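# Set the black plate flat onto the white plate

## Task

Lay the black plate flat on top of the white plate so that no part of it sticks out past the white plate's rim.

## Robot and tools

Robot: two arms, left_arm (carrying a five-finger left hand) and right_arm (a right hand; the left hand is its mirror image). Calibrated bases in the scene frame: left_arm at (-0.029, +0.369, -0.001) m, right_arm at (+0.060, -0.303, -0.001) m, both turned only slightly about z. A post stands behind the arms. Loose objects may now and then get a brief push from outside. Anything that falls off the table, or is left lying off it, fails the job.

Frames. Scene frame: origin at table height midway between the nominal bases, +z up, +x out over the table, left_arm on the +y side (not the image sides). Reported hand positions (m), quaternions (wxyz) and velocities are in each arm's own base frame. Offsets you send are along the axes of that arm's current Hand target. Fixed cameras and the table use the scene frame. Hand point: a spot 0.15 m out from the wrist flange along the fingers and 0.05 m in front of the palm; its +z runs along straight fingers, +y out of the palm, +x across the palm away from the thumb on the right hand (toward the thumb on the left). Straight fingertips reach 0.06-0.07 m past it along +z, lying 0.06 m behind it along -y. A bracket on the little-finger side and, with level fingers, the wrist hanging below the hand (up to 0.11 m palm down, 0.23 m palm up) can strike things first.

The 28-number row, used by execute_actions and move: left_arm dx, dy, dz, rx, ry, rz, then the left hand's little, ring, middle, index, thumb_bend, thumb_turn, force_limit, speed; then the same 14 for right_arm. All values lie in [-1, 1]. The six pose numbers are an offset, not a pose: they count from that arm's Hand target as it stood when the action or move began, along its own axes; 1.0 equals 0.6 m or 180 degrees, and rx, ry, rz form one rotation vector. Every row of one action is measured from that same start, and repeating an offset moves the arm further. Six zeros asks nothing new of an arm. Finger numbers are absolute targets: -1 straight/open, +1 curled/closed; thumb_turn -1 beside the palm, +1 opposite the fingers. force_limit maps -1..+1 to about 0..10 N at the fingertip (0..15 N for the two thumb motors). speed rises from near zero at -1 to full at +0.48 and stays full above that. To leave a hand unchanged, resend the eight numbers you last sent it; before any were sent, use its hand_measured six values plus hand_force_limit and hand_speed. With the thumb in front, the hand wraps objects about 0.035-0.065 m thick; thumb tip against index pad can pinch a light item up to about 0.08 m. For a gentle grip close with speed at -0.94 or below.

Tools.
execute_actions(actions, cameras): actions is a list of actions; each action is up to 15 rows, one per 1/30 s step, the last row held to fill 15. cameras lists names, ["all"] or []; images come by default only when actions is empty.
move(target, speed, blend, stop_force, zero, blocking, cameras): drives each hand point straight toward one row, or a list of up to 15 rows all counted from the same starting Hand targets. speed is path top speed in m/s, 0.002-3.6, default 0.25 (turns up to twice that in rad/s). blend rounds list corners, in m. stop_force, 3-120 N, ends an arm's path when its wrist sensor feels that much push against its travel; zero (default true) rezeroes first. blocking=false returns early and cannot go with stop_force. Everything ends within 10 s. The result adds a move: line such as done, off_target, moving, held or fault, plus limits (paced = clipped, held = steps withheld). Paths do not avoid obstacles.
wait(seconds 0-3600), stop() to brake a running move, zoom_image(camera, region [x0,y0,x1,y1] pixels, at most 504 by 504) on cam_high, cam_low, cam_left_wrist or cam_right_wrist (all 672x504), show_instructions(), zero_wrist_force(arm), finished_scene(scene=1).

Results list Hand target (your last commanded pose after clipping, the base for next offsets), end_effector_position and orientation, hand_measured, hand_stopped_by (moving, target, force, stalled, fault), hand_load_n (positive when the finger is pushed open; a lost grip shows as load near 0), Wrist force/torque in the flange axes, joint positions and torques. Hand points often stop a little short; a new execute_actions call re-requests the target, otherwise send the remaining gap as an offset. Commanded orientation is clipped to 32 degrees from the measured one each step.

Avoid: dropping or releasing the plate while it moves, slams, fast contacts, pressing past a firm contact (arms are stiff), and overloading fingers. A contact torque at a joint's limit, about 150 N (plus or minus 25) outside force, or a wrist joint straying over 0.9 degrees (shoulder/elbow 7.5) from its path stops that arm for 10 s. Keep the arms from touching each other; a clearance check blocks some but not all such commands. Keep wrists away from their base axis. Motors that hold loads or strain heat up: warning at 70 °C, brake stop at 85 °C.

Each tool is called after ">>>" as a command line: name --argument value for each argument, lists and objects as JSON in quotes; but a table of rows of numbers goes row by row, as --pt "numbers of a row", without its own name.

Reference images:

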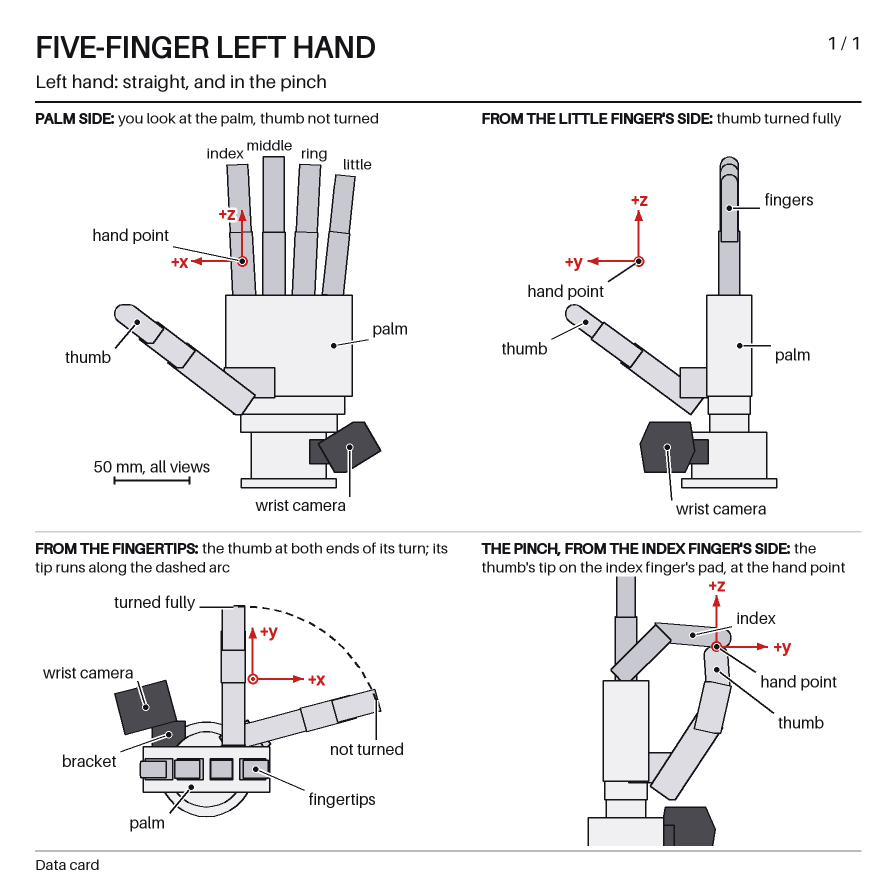

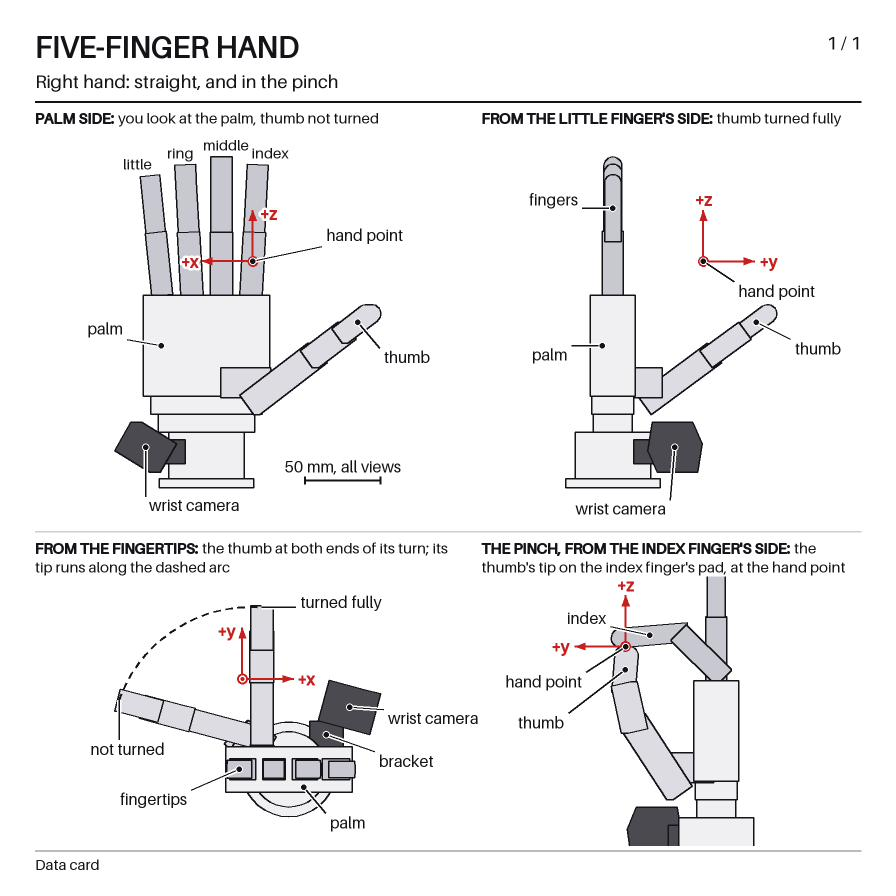

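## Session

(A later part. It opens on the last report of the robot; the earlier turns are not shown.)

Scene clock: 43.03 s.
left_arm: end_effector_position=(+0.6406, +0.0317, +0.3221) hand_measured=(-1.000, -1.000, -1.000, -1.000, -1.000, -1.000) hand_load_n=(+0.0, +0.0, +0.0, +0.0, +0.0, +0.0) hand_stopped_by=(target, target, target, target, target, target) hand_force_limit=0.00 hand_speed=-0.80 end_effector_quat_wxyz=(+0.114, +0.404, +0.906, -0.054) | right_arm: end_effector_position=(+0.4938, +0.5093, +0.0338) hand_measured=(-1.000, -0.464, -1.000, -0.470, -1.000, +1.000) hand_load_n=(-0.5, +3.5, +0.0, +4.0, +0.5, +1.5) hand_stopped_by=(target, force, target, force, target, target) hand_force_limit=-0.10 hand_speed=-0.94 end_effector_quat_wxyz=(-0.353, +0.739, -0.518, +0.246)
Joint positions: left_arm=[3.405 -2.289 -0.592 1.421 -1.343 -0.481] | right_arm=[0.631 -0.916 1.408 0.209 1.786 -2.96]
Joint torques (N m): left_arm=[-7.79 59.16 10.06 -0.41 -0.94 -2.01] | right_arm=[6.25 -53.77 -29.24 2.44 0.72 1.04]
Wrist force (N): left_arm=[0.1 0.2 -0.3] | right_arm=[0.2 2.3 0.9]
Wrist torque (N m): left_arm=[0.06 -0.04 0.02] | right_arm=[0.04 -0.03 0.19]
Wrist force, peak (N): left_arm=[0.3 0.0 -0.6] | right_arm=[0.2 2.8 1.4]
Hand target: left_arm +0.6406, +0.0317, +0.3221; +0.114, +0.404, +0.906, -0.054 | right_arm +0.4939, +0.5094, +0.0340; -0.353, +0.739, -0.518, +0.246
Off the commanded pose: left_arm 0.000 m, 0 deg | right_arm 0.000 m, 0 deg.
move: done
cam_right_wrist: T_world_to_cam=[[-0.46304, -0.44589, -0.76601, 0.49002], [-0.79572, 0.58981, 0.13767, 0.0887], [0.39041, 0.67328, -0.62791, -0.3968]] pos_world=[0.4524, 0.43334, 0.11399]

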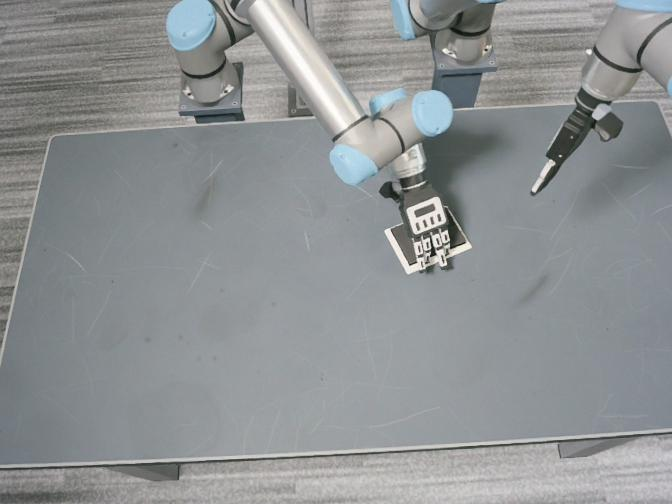

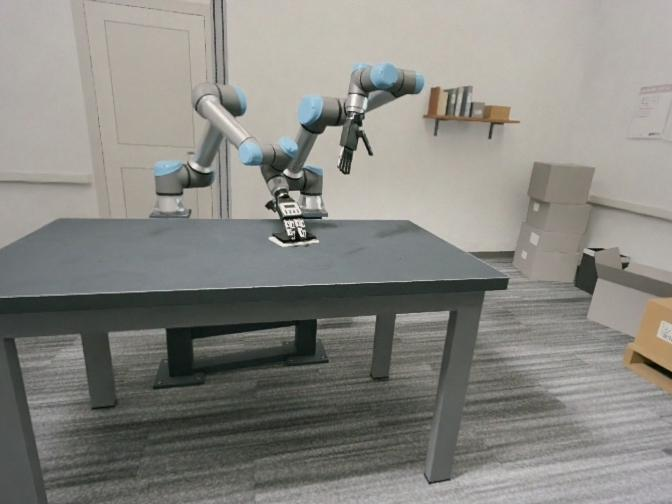

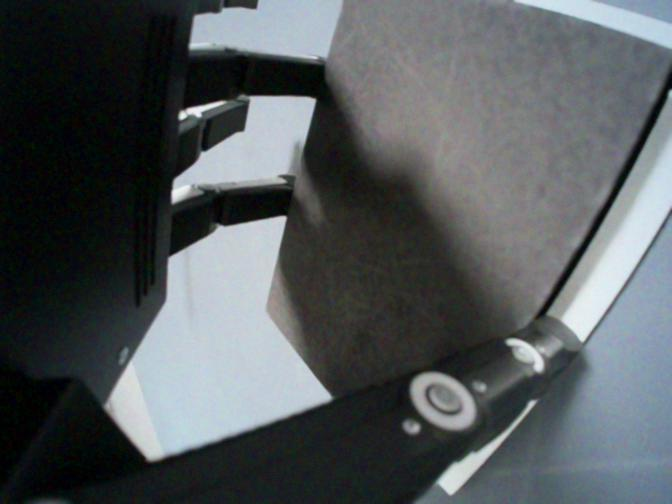

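>>> move --target '[0,0,0,0,0,0,-1,-1,-1,-1,-1,-1,0,-0.8,0,0.0194,0.0157,0,0,0,-1,-0.25,-1,-0.25,-1,1,-0.1,-0.94]' --speed 0.008 --stop_force 3 --cameras '["cam_high","cam_low","cam_right_wrist"]'

>>> zoom_image --camera "cam_high" --region '[370, 190, 490, 290]'

>>> zoom_image --camera "cam_low" --region '[250, 210, 330, 260]'

>>> zoom_image --camera "cam_right_wrist" --region '[472, 200, 672, 450]'

Scene clock: 45.83 s.
left_arm: end_effector_position=(+0.6406, +0.0317, +0.3221) hand_measured=(-1.000, -1.000, -1.000, -1.000, -1.000, -1.000) hand_load_n=(+0.0, +0.5, +0.0, +0.0, +0.0, +0.0) hand_stopped_by=(target, target, target, target, target, target) hand_force_limit=0.00 hand_speed=-0.80 end_effector_quat_wxyz=(+0.114, +0.404, +0.906, -0.054) | right_arm: end_effector_position=(+0.4939, +0.5094, +0.0256) hand_measured=(-1.000, -0.464, -1.000, -0.470, -1.000, +1.000) hand_load_n=(+0.0, +4.0, +0.0, +4.5, +0.5, +1.5) hand_stopped_by=(target, force, target, force, target, target) hand_force_limit=-0.10 hand_speed=-0.94 end_effector_quat_wxyz=(-0.353, +0.739, -0.518, +0.246)
Joint positions: left_arm=[3.405 -2.289 -0.592 1.421 -1.343 -0.481] | right_arm=[0.631 -0.906 1.415 0.192 1.786 -2.96]
Joint torques (N m): left_arm=[-7.4 58.95 10.62 -0.31 -1.01 -2.18] | right_arm=[2.61 -50.14 -27.87 2.37 0.85 1.16]
Wrist force (N): left_arm=[0.2 0.3 -0.2] | right_arm=[0.0 -0.7 -1.9]
Wrist torque (N m): left_arm=[0.08 -0.04 0.02] | right_arm=[0.07 0.06 0.11]
Wrist force, peak (N): left_arm=[0.2 -0.2 -0.6] | right_arm=[0.4 -2.5 -5.8]
Hand target: left_arm +0.6406, +0.0317, +0.3221; +0.114, +0.404, +0.906, -0.054 | right_arm +0.4939, +0.5094, +0.0256; -0.353, +0.739, -0.518, +0.246 (not the last commanded pose)
Off the commanded pose: left_arm 0.000 m, 0 deg | right_arm 0.007 m, 0 deg.
move: contact (right_arm)
cam_right_wrist: T_world_to_cam=[[-0.4628, -0.44572, -0.76626, 0.48363], [-0.79576, 0.58979, 0.13754, 0.08981], [0.39063, 0.67341, -0.62764, -0.4022]] pos_world=[0.4524, 0.43344, 0.10579]

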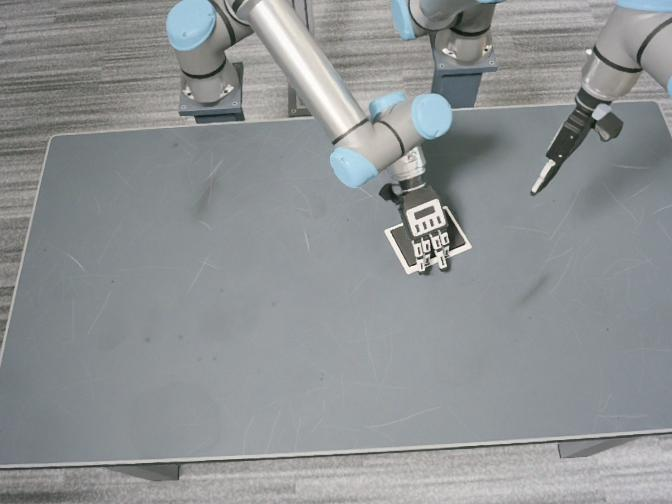

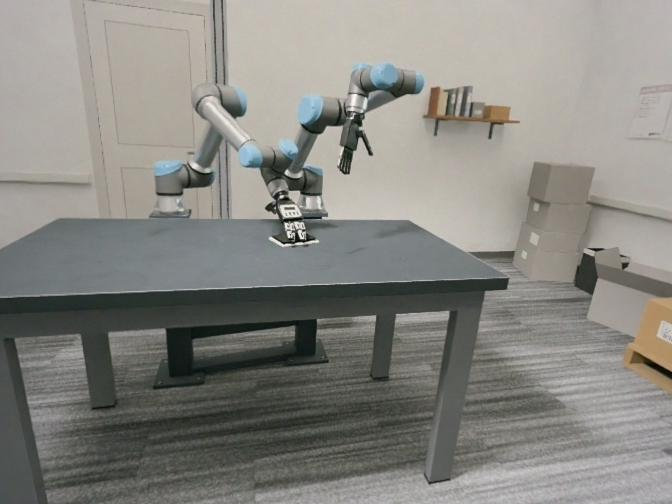

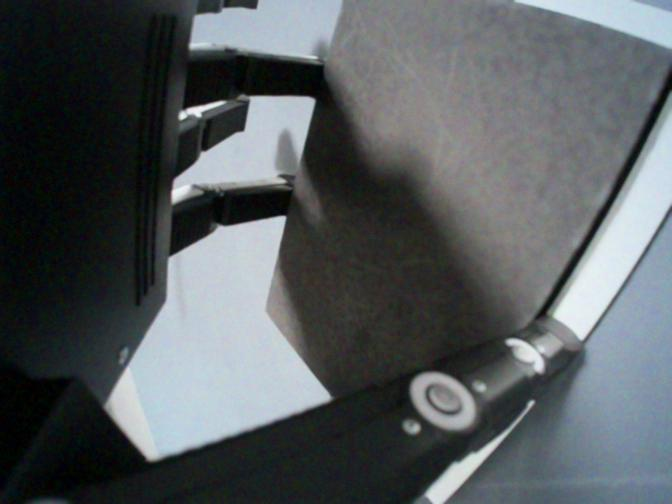

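Scaled by 4.200 from the camera's image (finer frame: 960x720).

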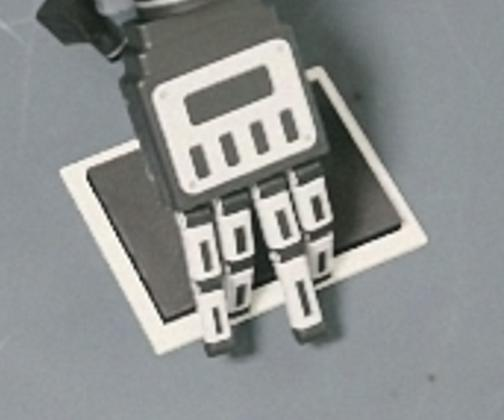

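Scaled by 6.300 from the camera's image (finer frame: 960x720).

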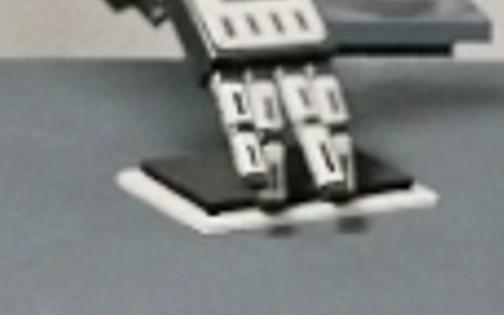

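Scaled by 2.016 from the camera's image (finer frame: 960x720).

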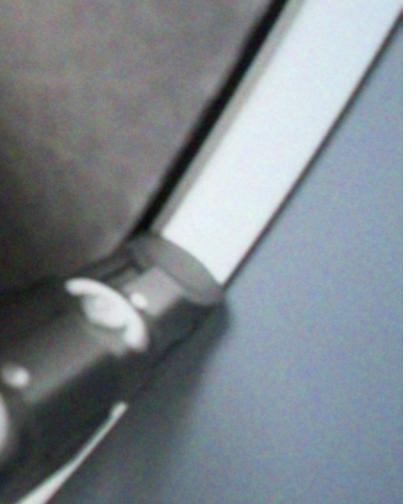

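>>> move --target '[0,0,0,0,0,0,-1,-1,-1,-1,-1,-1,0,-0.8,0,0.00104,0.00084,0,0,0,-1,-0.25,-1,-0.25,-1,1,-0.1,-0.94]' --speed 0.004 --stop_force 4

Scene clock: 47.50 s.
left_arm: end_effector_position=(+0.6406, +0.0317, +0.3221) hand_measured=(-1.000, -1.000, -1.000, -1.000, -1.000, -1.000) hand_load_n=(+0.0, -0.5, +0.0, +0.0, +0.0, +0.0) hand_stopped_by=(target, target, target, target, target, target) hand_force_limit=0.00 hand_speed=-0.80 end_effector_quat_wxyz=(+0.114, +0.404, +0.906, -0.054) | right_arm: end_effector_position=(+0.4940, +0.5094, +0.0252) hand_measured=(-1.000, -0.464, -1.000, -0.470, -1.000, +1.000) hand_load_n=(+0.0, +4.0, +0.0, +4.5, +0.5, +1.0) hand_stopped_by=(target, force, target, force, target, target) hand_force_limit=-0.10 hand_speed=-0.94 end_effector_quat_wxyz=(-0.353, +0.739, -0.518, +0.246)
Joint positions: left_arm=[3.405 -2.289 -0.592 1.421 -1.343 -0.481] | right_arm=[0.631 -0.906 1.415 0.191 1.786 -2.96]
Joint torques (N m): left_arm=[-8.87 58.59 9.78 -0.35 -0.93 -2.27] | right_arm=[0.42 -48.38 -22.3 2.48 -0.72 0.74]
Wrist force (N): left_arm=[0.0 -0.1 -0.2] | right_arm=[0.1 -4.8 -6.4]
Wrist torque (N m): left_arm=[0.02 -0.01 0.03] | right_arm=[0.00 0.16 0.02]
Wrist force, peak (N): left_arm=[0.3 0.1 -0.6] | right_arm=[0.0 -5.0 -6.9]
Hand target: left_arm +0.6406, +0.0317, +0.3221; +0.114, +0.404, +0.906, -0.054 | right_arm +0.4940, +0.5095, +0.0253; -0.353, +0.739, -0.518, +0.246 (not the last commanded pose)
Off the commanded pose: left_arm 0.000 m, 0 deg | right_arm 0.000 m, 0 deg.
move: contact (right_arm)

>>> move --target '[0,0,0,0,0,0,-1,-1,-1,-1,-1,-1,0,-0.8,0,0,0,0,0,0,-1,-0.75,-1,-0.75,-1,1,-0.1,-0.9]' --cameras '["cam_high","cam_low","cam_right_wrist"]'

>>> zoom_image --camera "cam_high" --region '[370, 190, 490, 290]'

>>> zoom_image --camera "cam_right_wrist" --region '[472, 200, 672, 450]'

Scene clock: 49.13 s.
left_arm: end_effector_position=(+0.6406, +0.0317, +0.3221) hand_measured=(-1.000, -1.000, -1.000, -1.000, -1.000, -1.000) hand_load_n=(+0.0, +0.0, +0.0, +0.0, +0.0, +0.0) hand_stopped_by=(target, target, target, target, target, target) hand_force_limit=0.00 hand_speed=-0.80 end_effector_quat_wxyz=(+0.114, +0.404, +0.906, -0.054) | right_arm: end_effector_position=(+0.4940, +0.5095, +0.0253) hand_measured=(-1.000, -0.750, -1.000, -0.750, -1.000, +1.000) hand_load_n=(+0.0, +0.0, +0.0, +0.0, +0.0, +0.5) hand_stopped_by=(target, target, target, target, target, target) hand_force_limit=-0.10 hand_speed=-0.90 end_effector_quat_wxyz=(-0.353, +0.739, -0.518, +0.246)
Joint positions: left_arm=[3.405 -2.289 -0.592 1.421 -1.343 -0.481] | right_arm=[0.631 -0.906 1.415 0.191 1.786 -2.96]
Joint torques (N m): left_arm=[-8.23 58.49 10.63 -0.11 -1 -2.1] | right_arm=[1.08 -48.68 -25.27 -1.29 -0.66 0.83]
Wrist force (N): left_arm=[0.2 0.3 -0.3] | right_arm=[-0.5 1.8 -0.5]
Wrist torque (N m): left_arm=[0.08 -0.05 0.02] | right_arm=[0.08 0.06 0.18]
Wrist force, peak (N): left_arm=[0.2 0.3 -0.8] | right_arm=[0.1 -4.7 -6.3]
Hand target: left_arm +0.6406, +0.0317, +0.3221; +0.114, +0.404, +0.906, -0.054 | right_arm +0.4940, +0.5095, +0.0253; -0.353, +0.739, -0.518, +0.246
Off the commanded pose: left_arm 0.000 m, 0 deg | right_arm 0.000 m, 0 deg.
move: done
cam_right_wrist: T_world_to_cam=[[-0.46258, -0.4456, -0.76646, 0.48336], [-0.79579, 0.58978, 0.13739, 0.0899], [0.39082, 0.67349, -0.62743, -0.40264]] pos_world=[0.4525, 0.43354, 0.10549]

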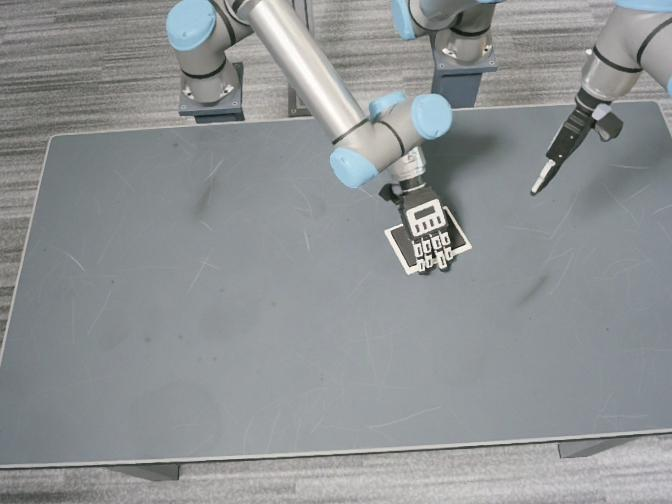

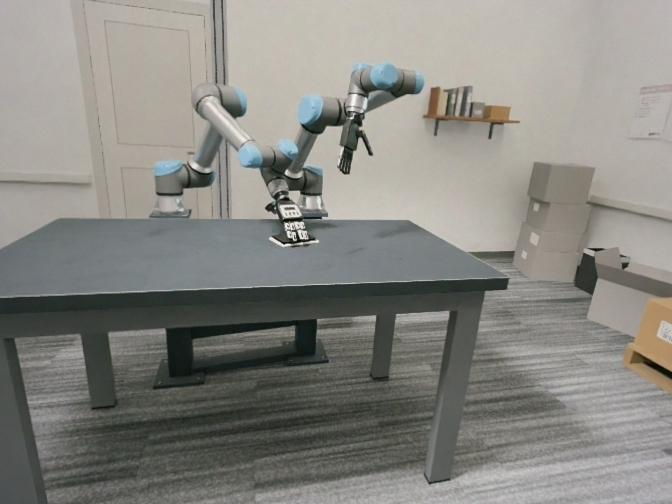

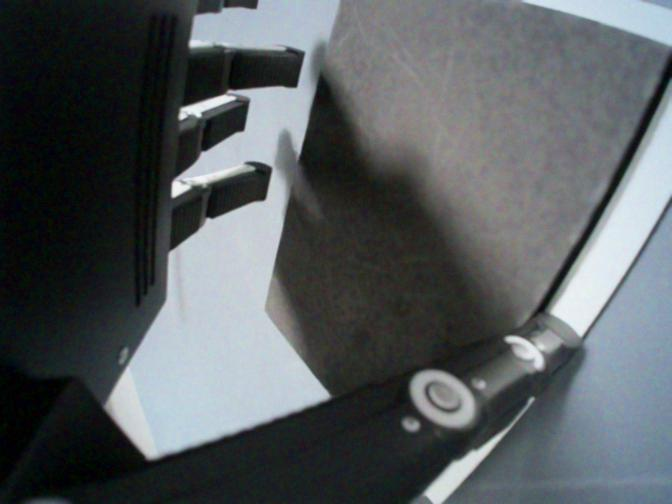

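Scaled by 4.200 from the camera's image (finer frame: 960x720).

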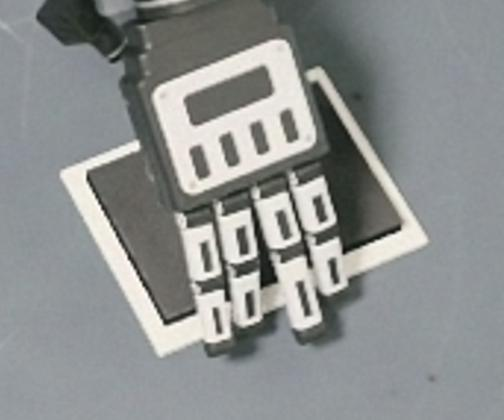

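Scaled by 2.016 from the camera's image (finer frame: 960x720).

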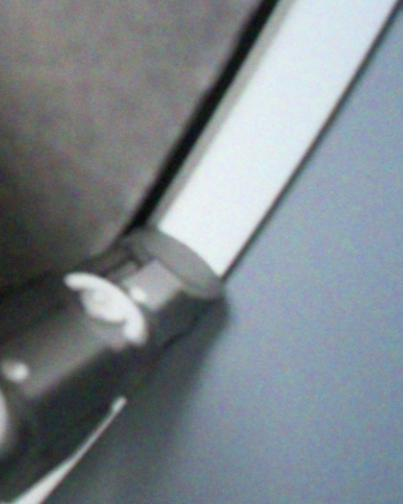

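>>> move --pt "0 0 0 0 0 0 -1 -1 -1 -1 -1 -1 0 -0.8 0 0.0029 -0.00623 0 0 0 -1 -0.75 -1 -0.75 -1 1 -0.1 -0.9" --pt "0 0 0 0 0 0 -1 -1 -1 -1 -1 -1 0 -0.8 0 -0.1343 -0.1517 0 0 0 -1 -0.75 -1 -0.75 -1 1 -0.1 -0.9" --speed '[0.01, 0.15]' --cameras '["cam_high","cam_low","cam_right_wrist"]'

>>> zoom_image --camera "cam_high" --region '[370, 190, 490, 290]'

>>> zoom_image --camera "cam_low" --region '[250, 210, 330, 260]'

Scene clock: 51.43 s.
left_arm: end_effector_position=(+0.6406, +0.0317, +0.3221) hand_measured=(-1.000, -1.000, -1.000, -1.000, -1.000, -1.000) hand_load_n=(+0.0, +0.0, +0.0, +0.0, +0.0, +0.0) hand_stopped_by=(target, target, target, target, target, target) hand_force_limit=0.00 hand_speed=-0.80 end_effector_quat_wxyz=(+0.114, +0.404, +0.906, -0.054) | right_arm: end_effector_position=(+0.4754, +0.5024, +0.1452) hand_measured=(-1.000, -0.750, -1.000, -0.750, -1.000, +1.000) hand_load_n=(+0.0, +0.0, +0.0, +0.0, +0.0, +0.0) hand_stopped_by=(target, target, target, target, target, target) hand_force_limit=-0.10 hand_speed=-0.90 end_effector_quat_wxyz=(-0.353, +0.739, -0.518, +0.246)
Joint positions: left_arm=[3.405 -2.289 -0.592 1.421 -1.343 -0.481] | right_arm=[0.641 -1.055 1.331 0.426 1.794 -2.953]
Joint torques (N m): left_arm=[-7.96 59.99 10.43 0.07 -1.06 -2.18] | right_arm=[-5.09 -44.18 -10.85 2.5 0.21 -0.08]
Wrist force (N): left_arm=[0.0 0.1 -0.2] | right_arm=[-0.1 1.4 0.0]
Wrist torque (N m): left_arm=[0.04 -0.02 0.02] | right_arm=[0.04 0.02 0.13]
Wrist force, peak (N): left_arm=[0.3 0.1 -0.5] | right_arm=[0.1 2.6 1.1]
Hand target: left_arm +0.6406, +0.0317, +0.3221; +0.114, +0.404, +0.906, -0.054 | right_arm +0.4754, +0.5023, +0.1452; -0.353, +0.739, -0.518, +0.246
Off the commanded pose: left_arm 0.000 m, 0 deg | right_arm 0.000 m, 0 deg.
move: done
cam_right_wrist: T_world_to_cam=[[-0.46242, -0.44549, -0.76662, 0.56333], [-0.79583, 0.58974, 0.13734, 0.06288], [0.39093, 0.67361, -0.62724, -0.31556]] pos_world=[0.43389, 0.42644, 0.22529]

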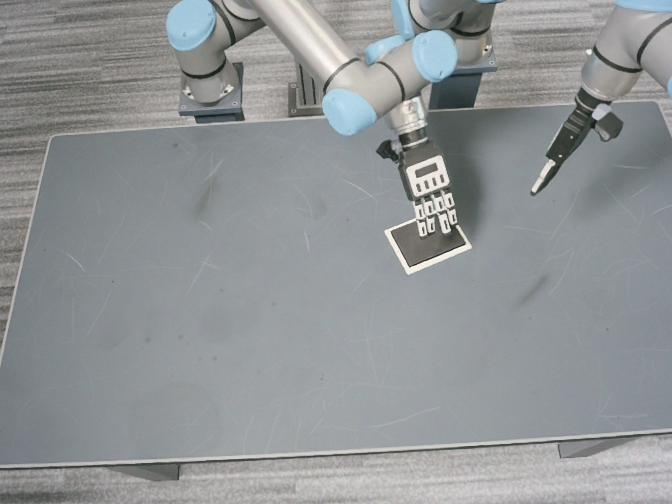

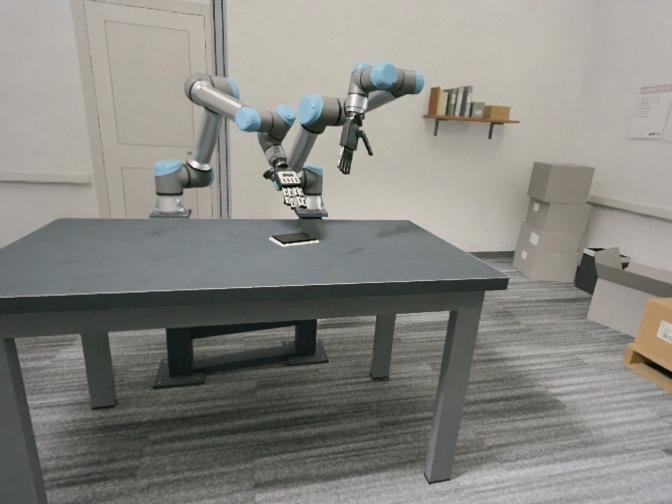

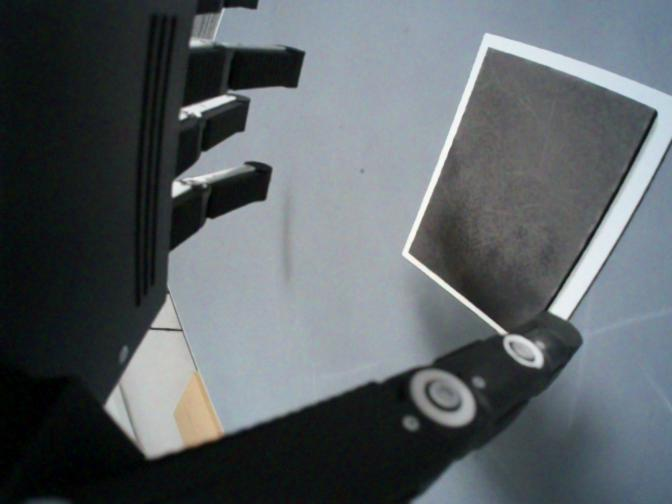

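Scaled by 4.200 from the camera's image (finer frame: 960x720).

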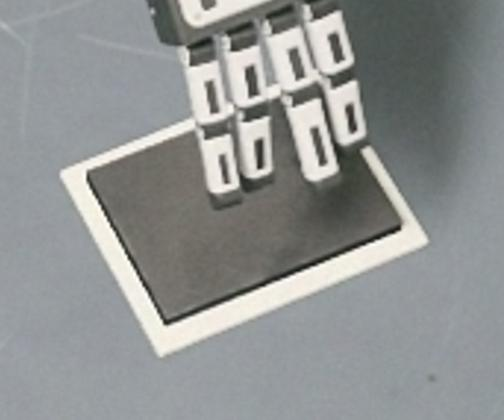

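Scaled by 6.300 from the camera's image (finer frame: 960x720).

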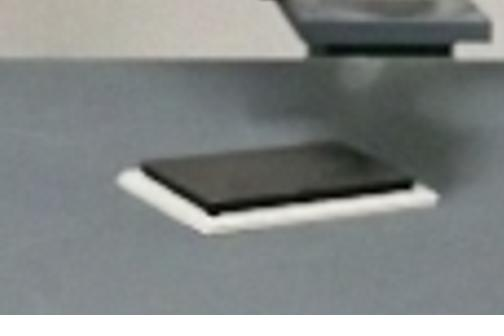

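>>> finished_scene

The scene is finished: the task was done.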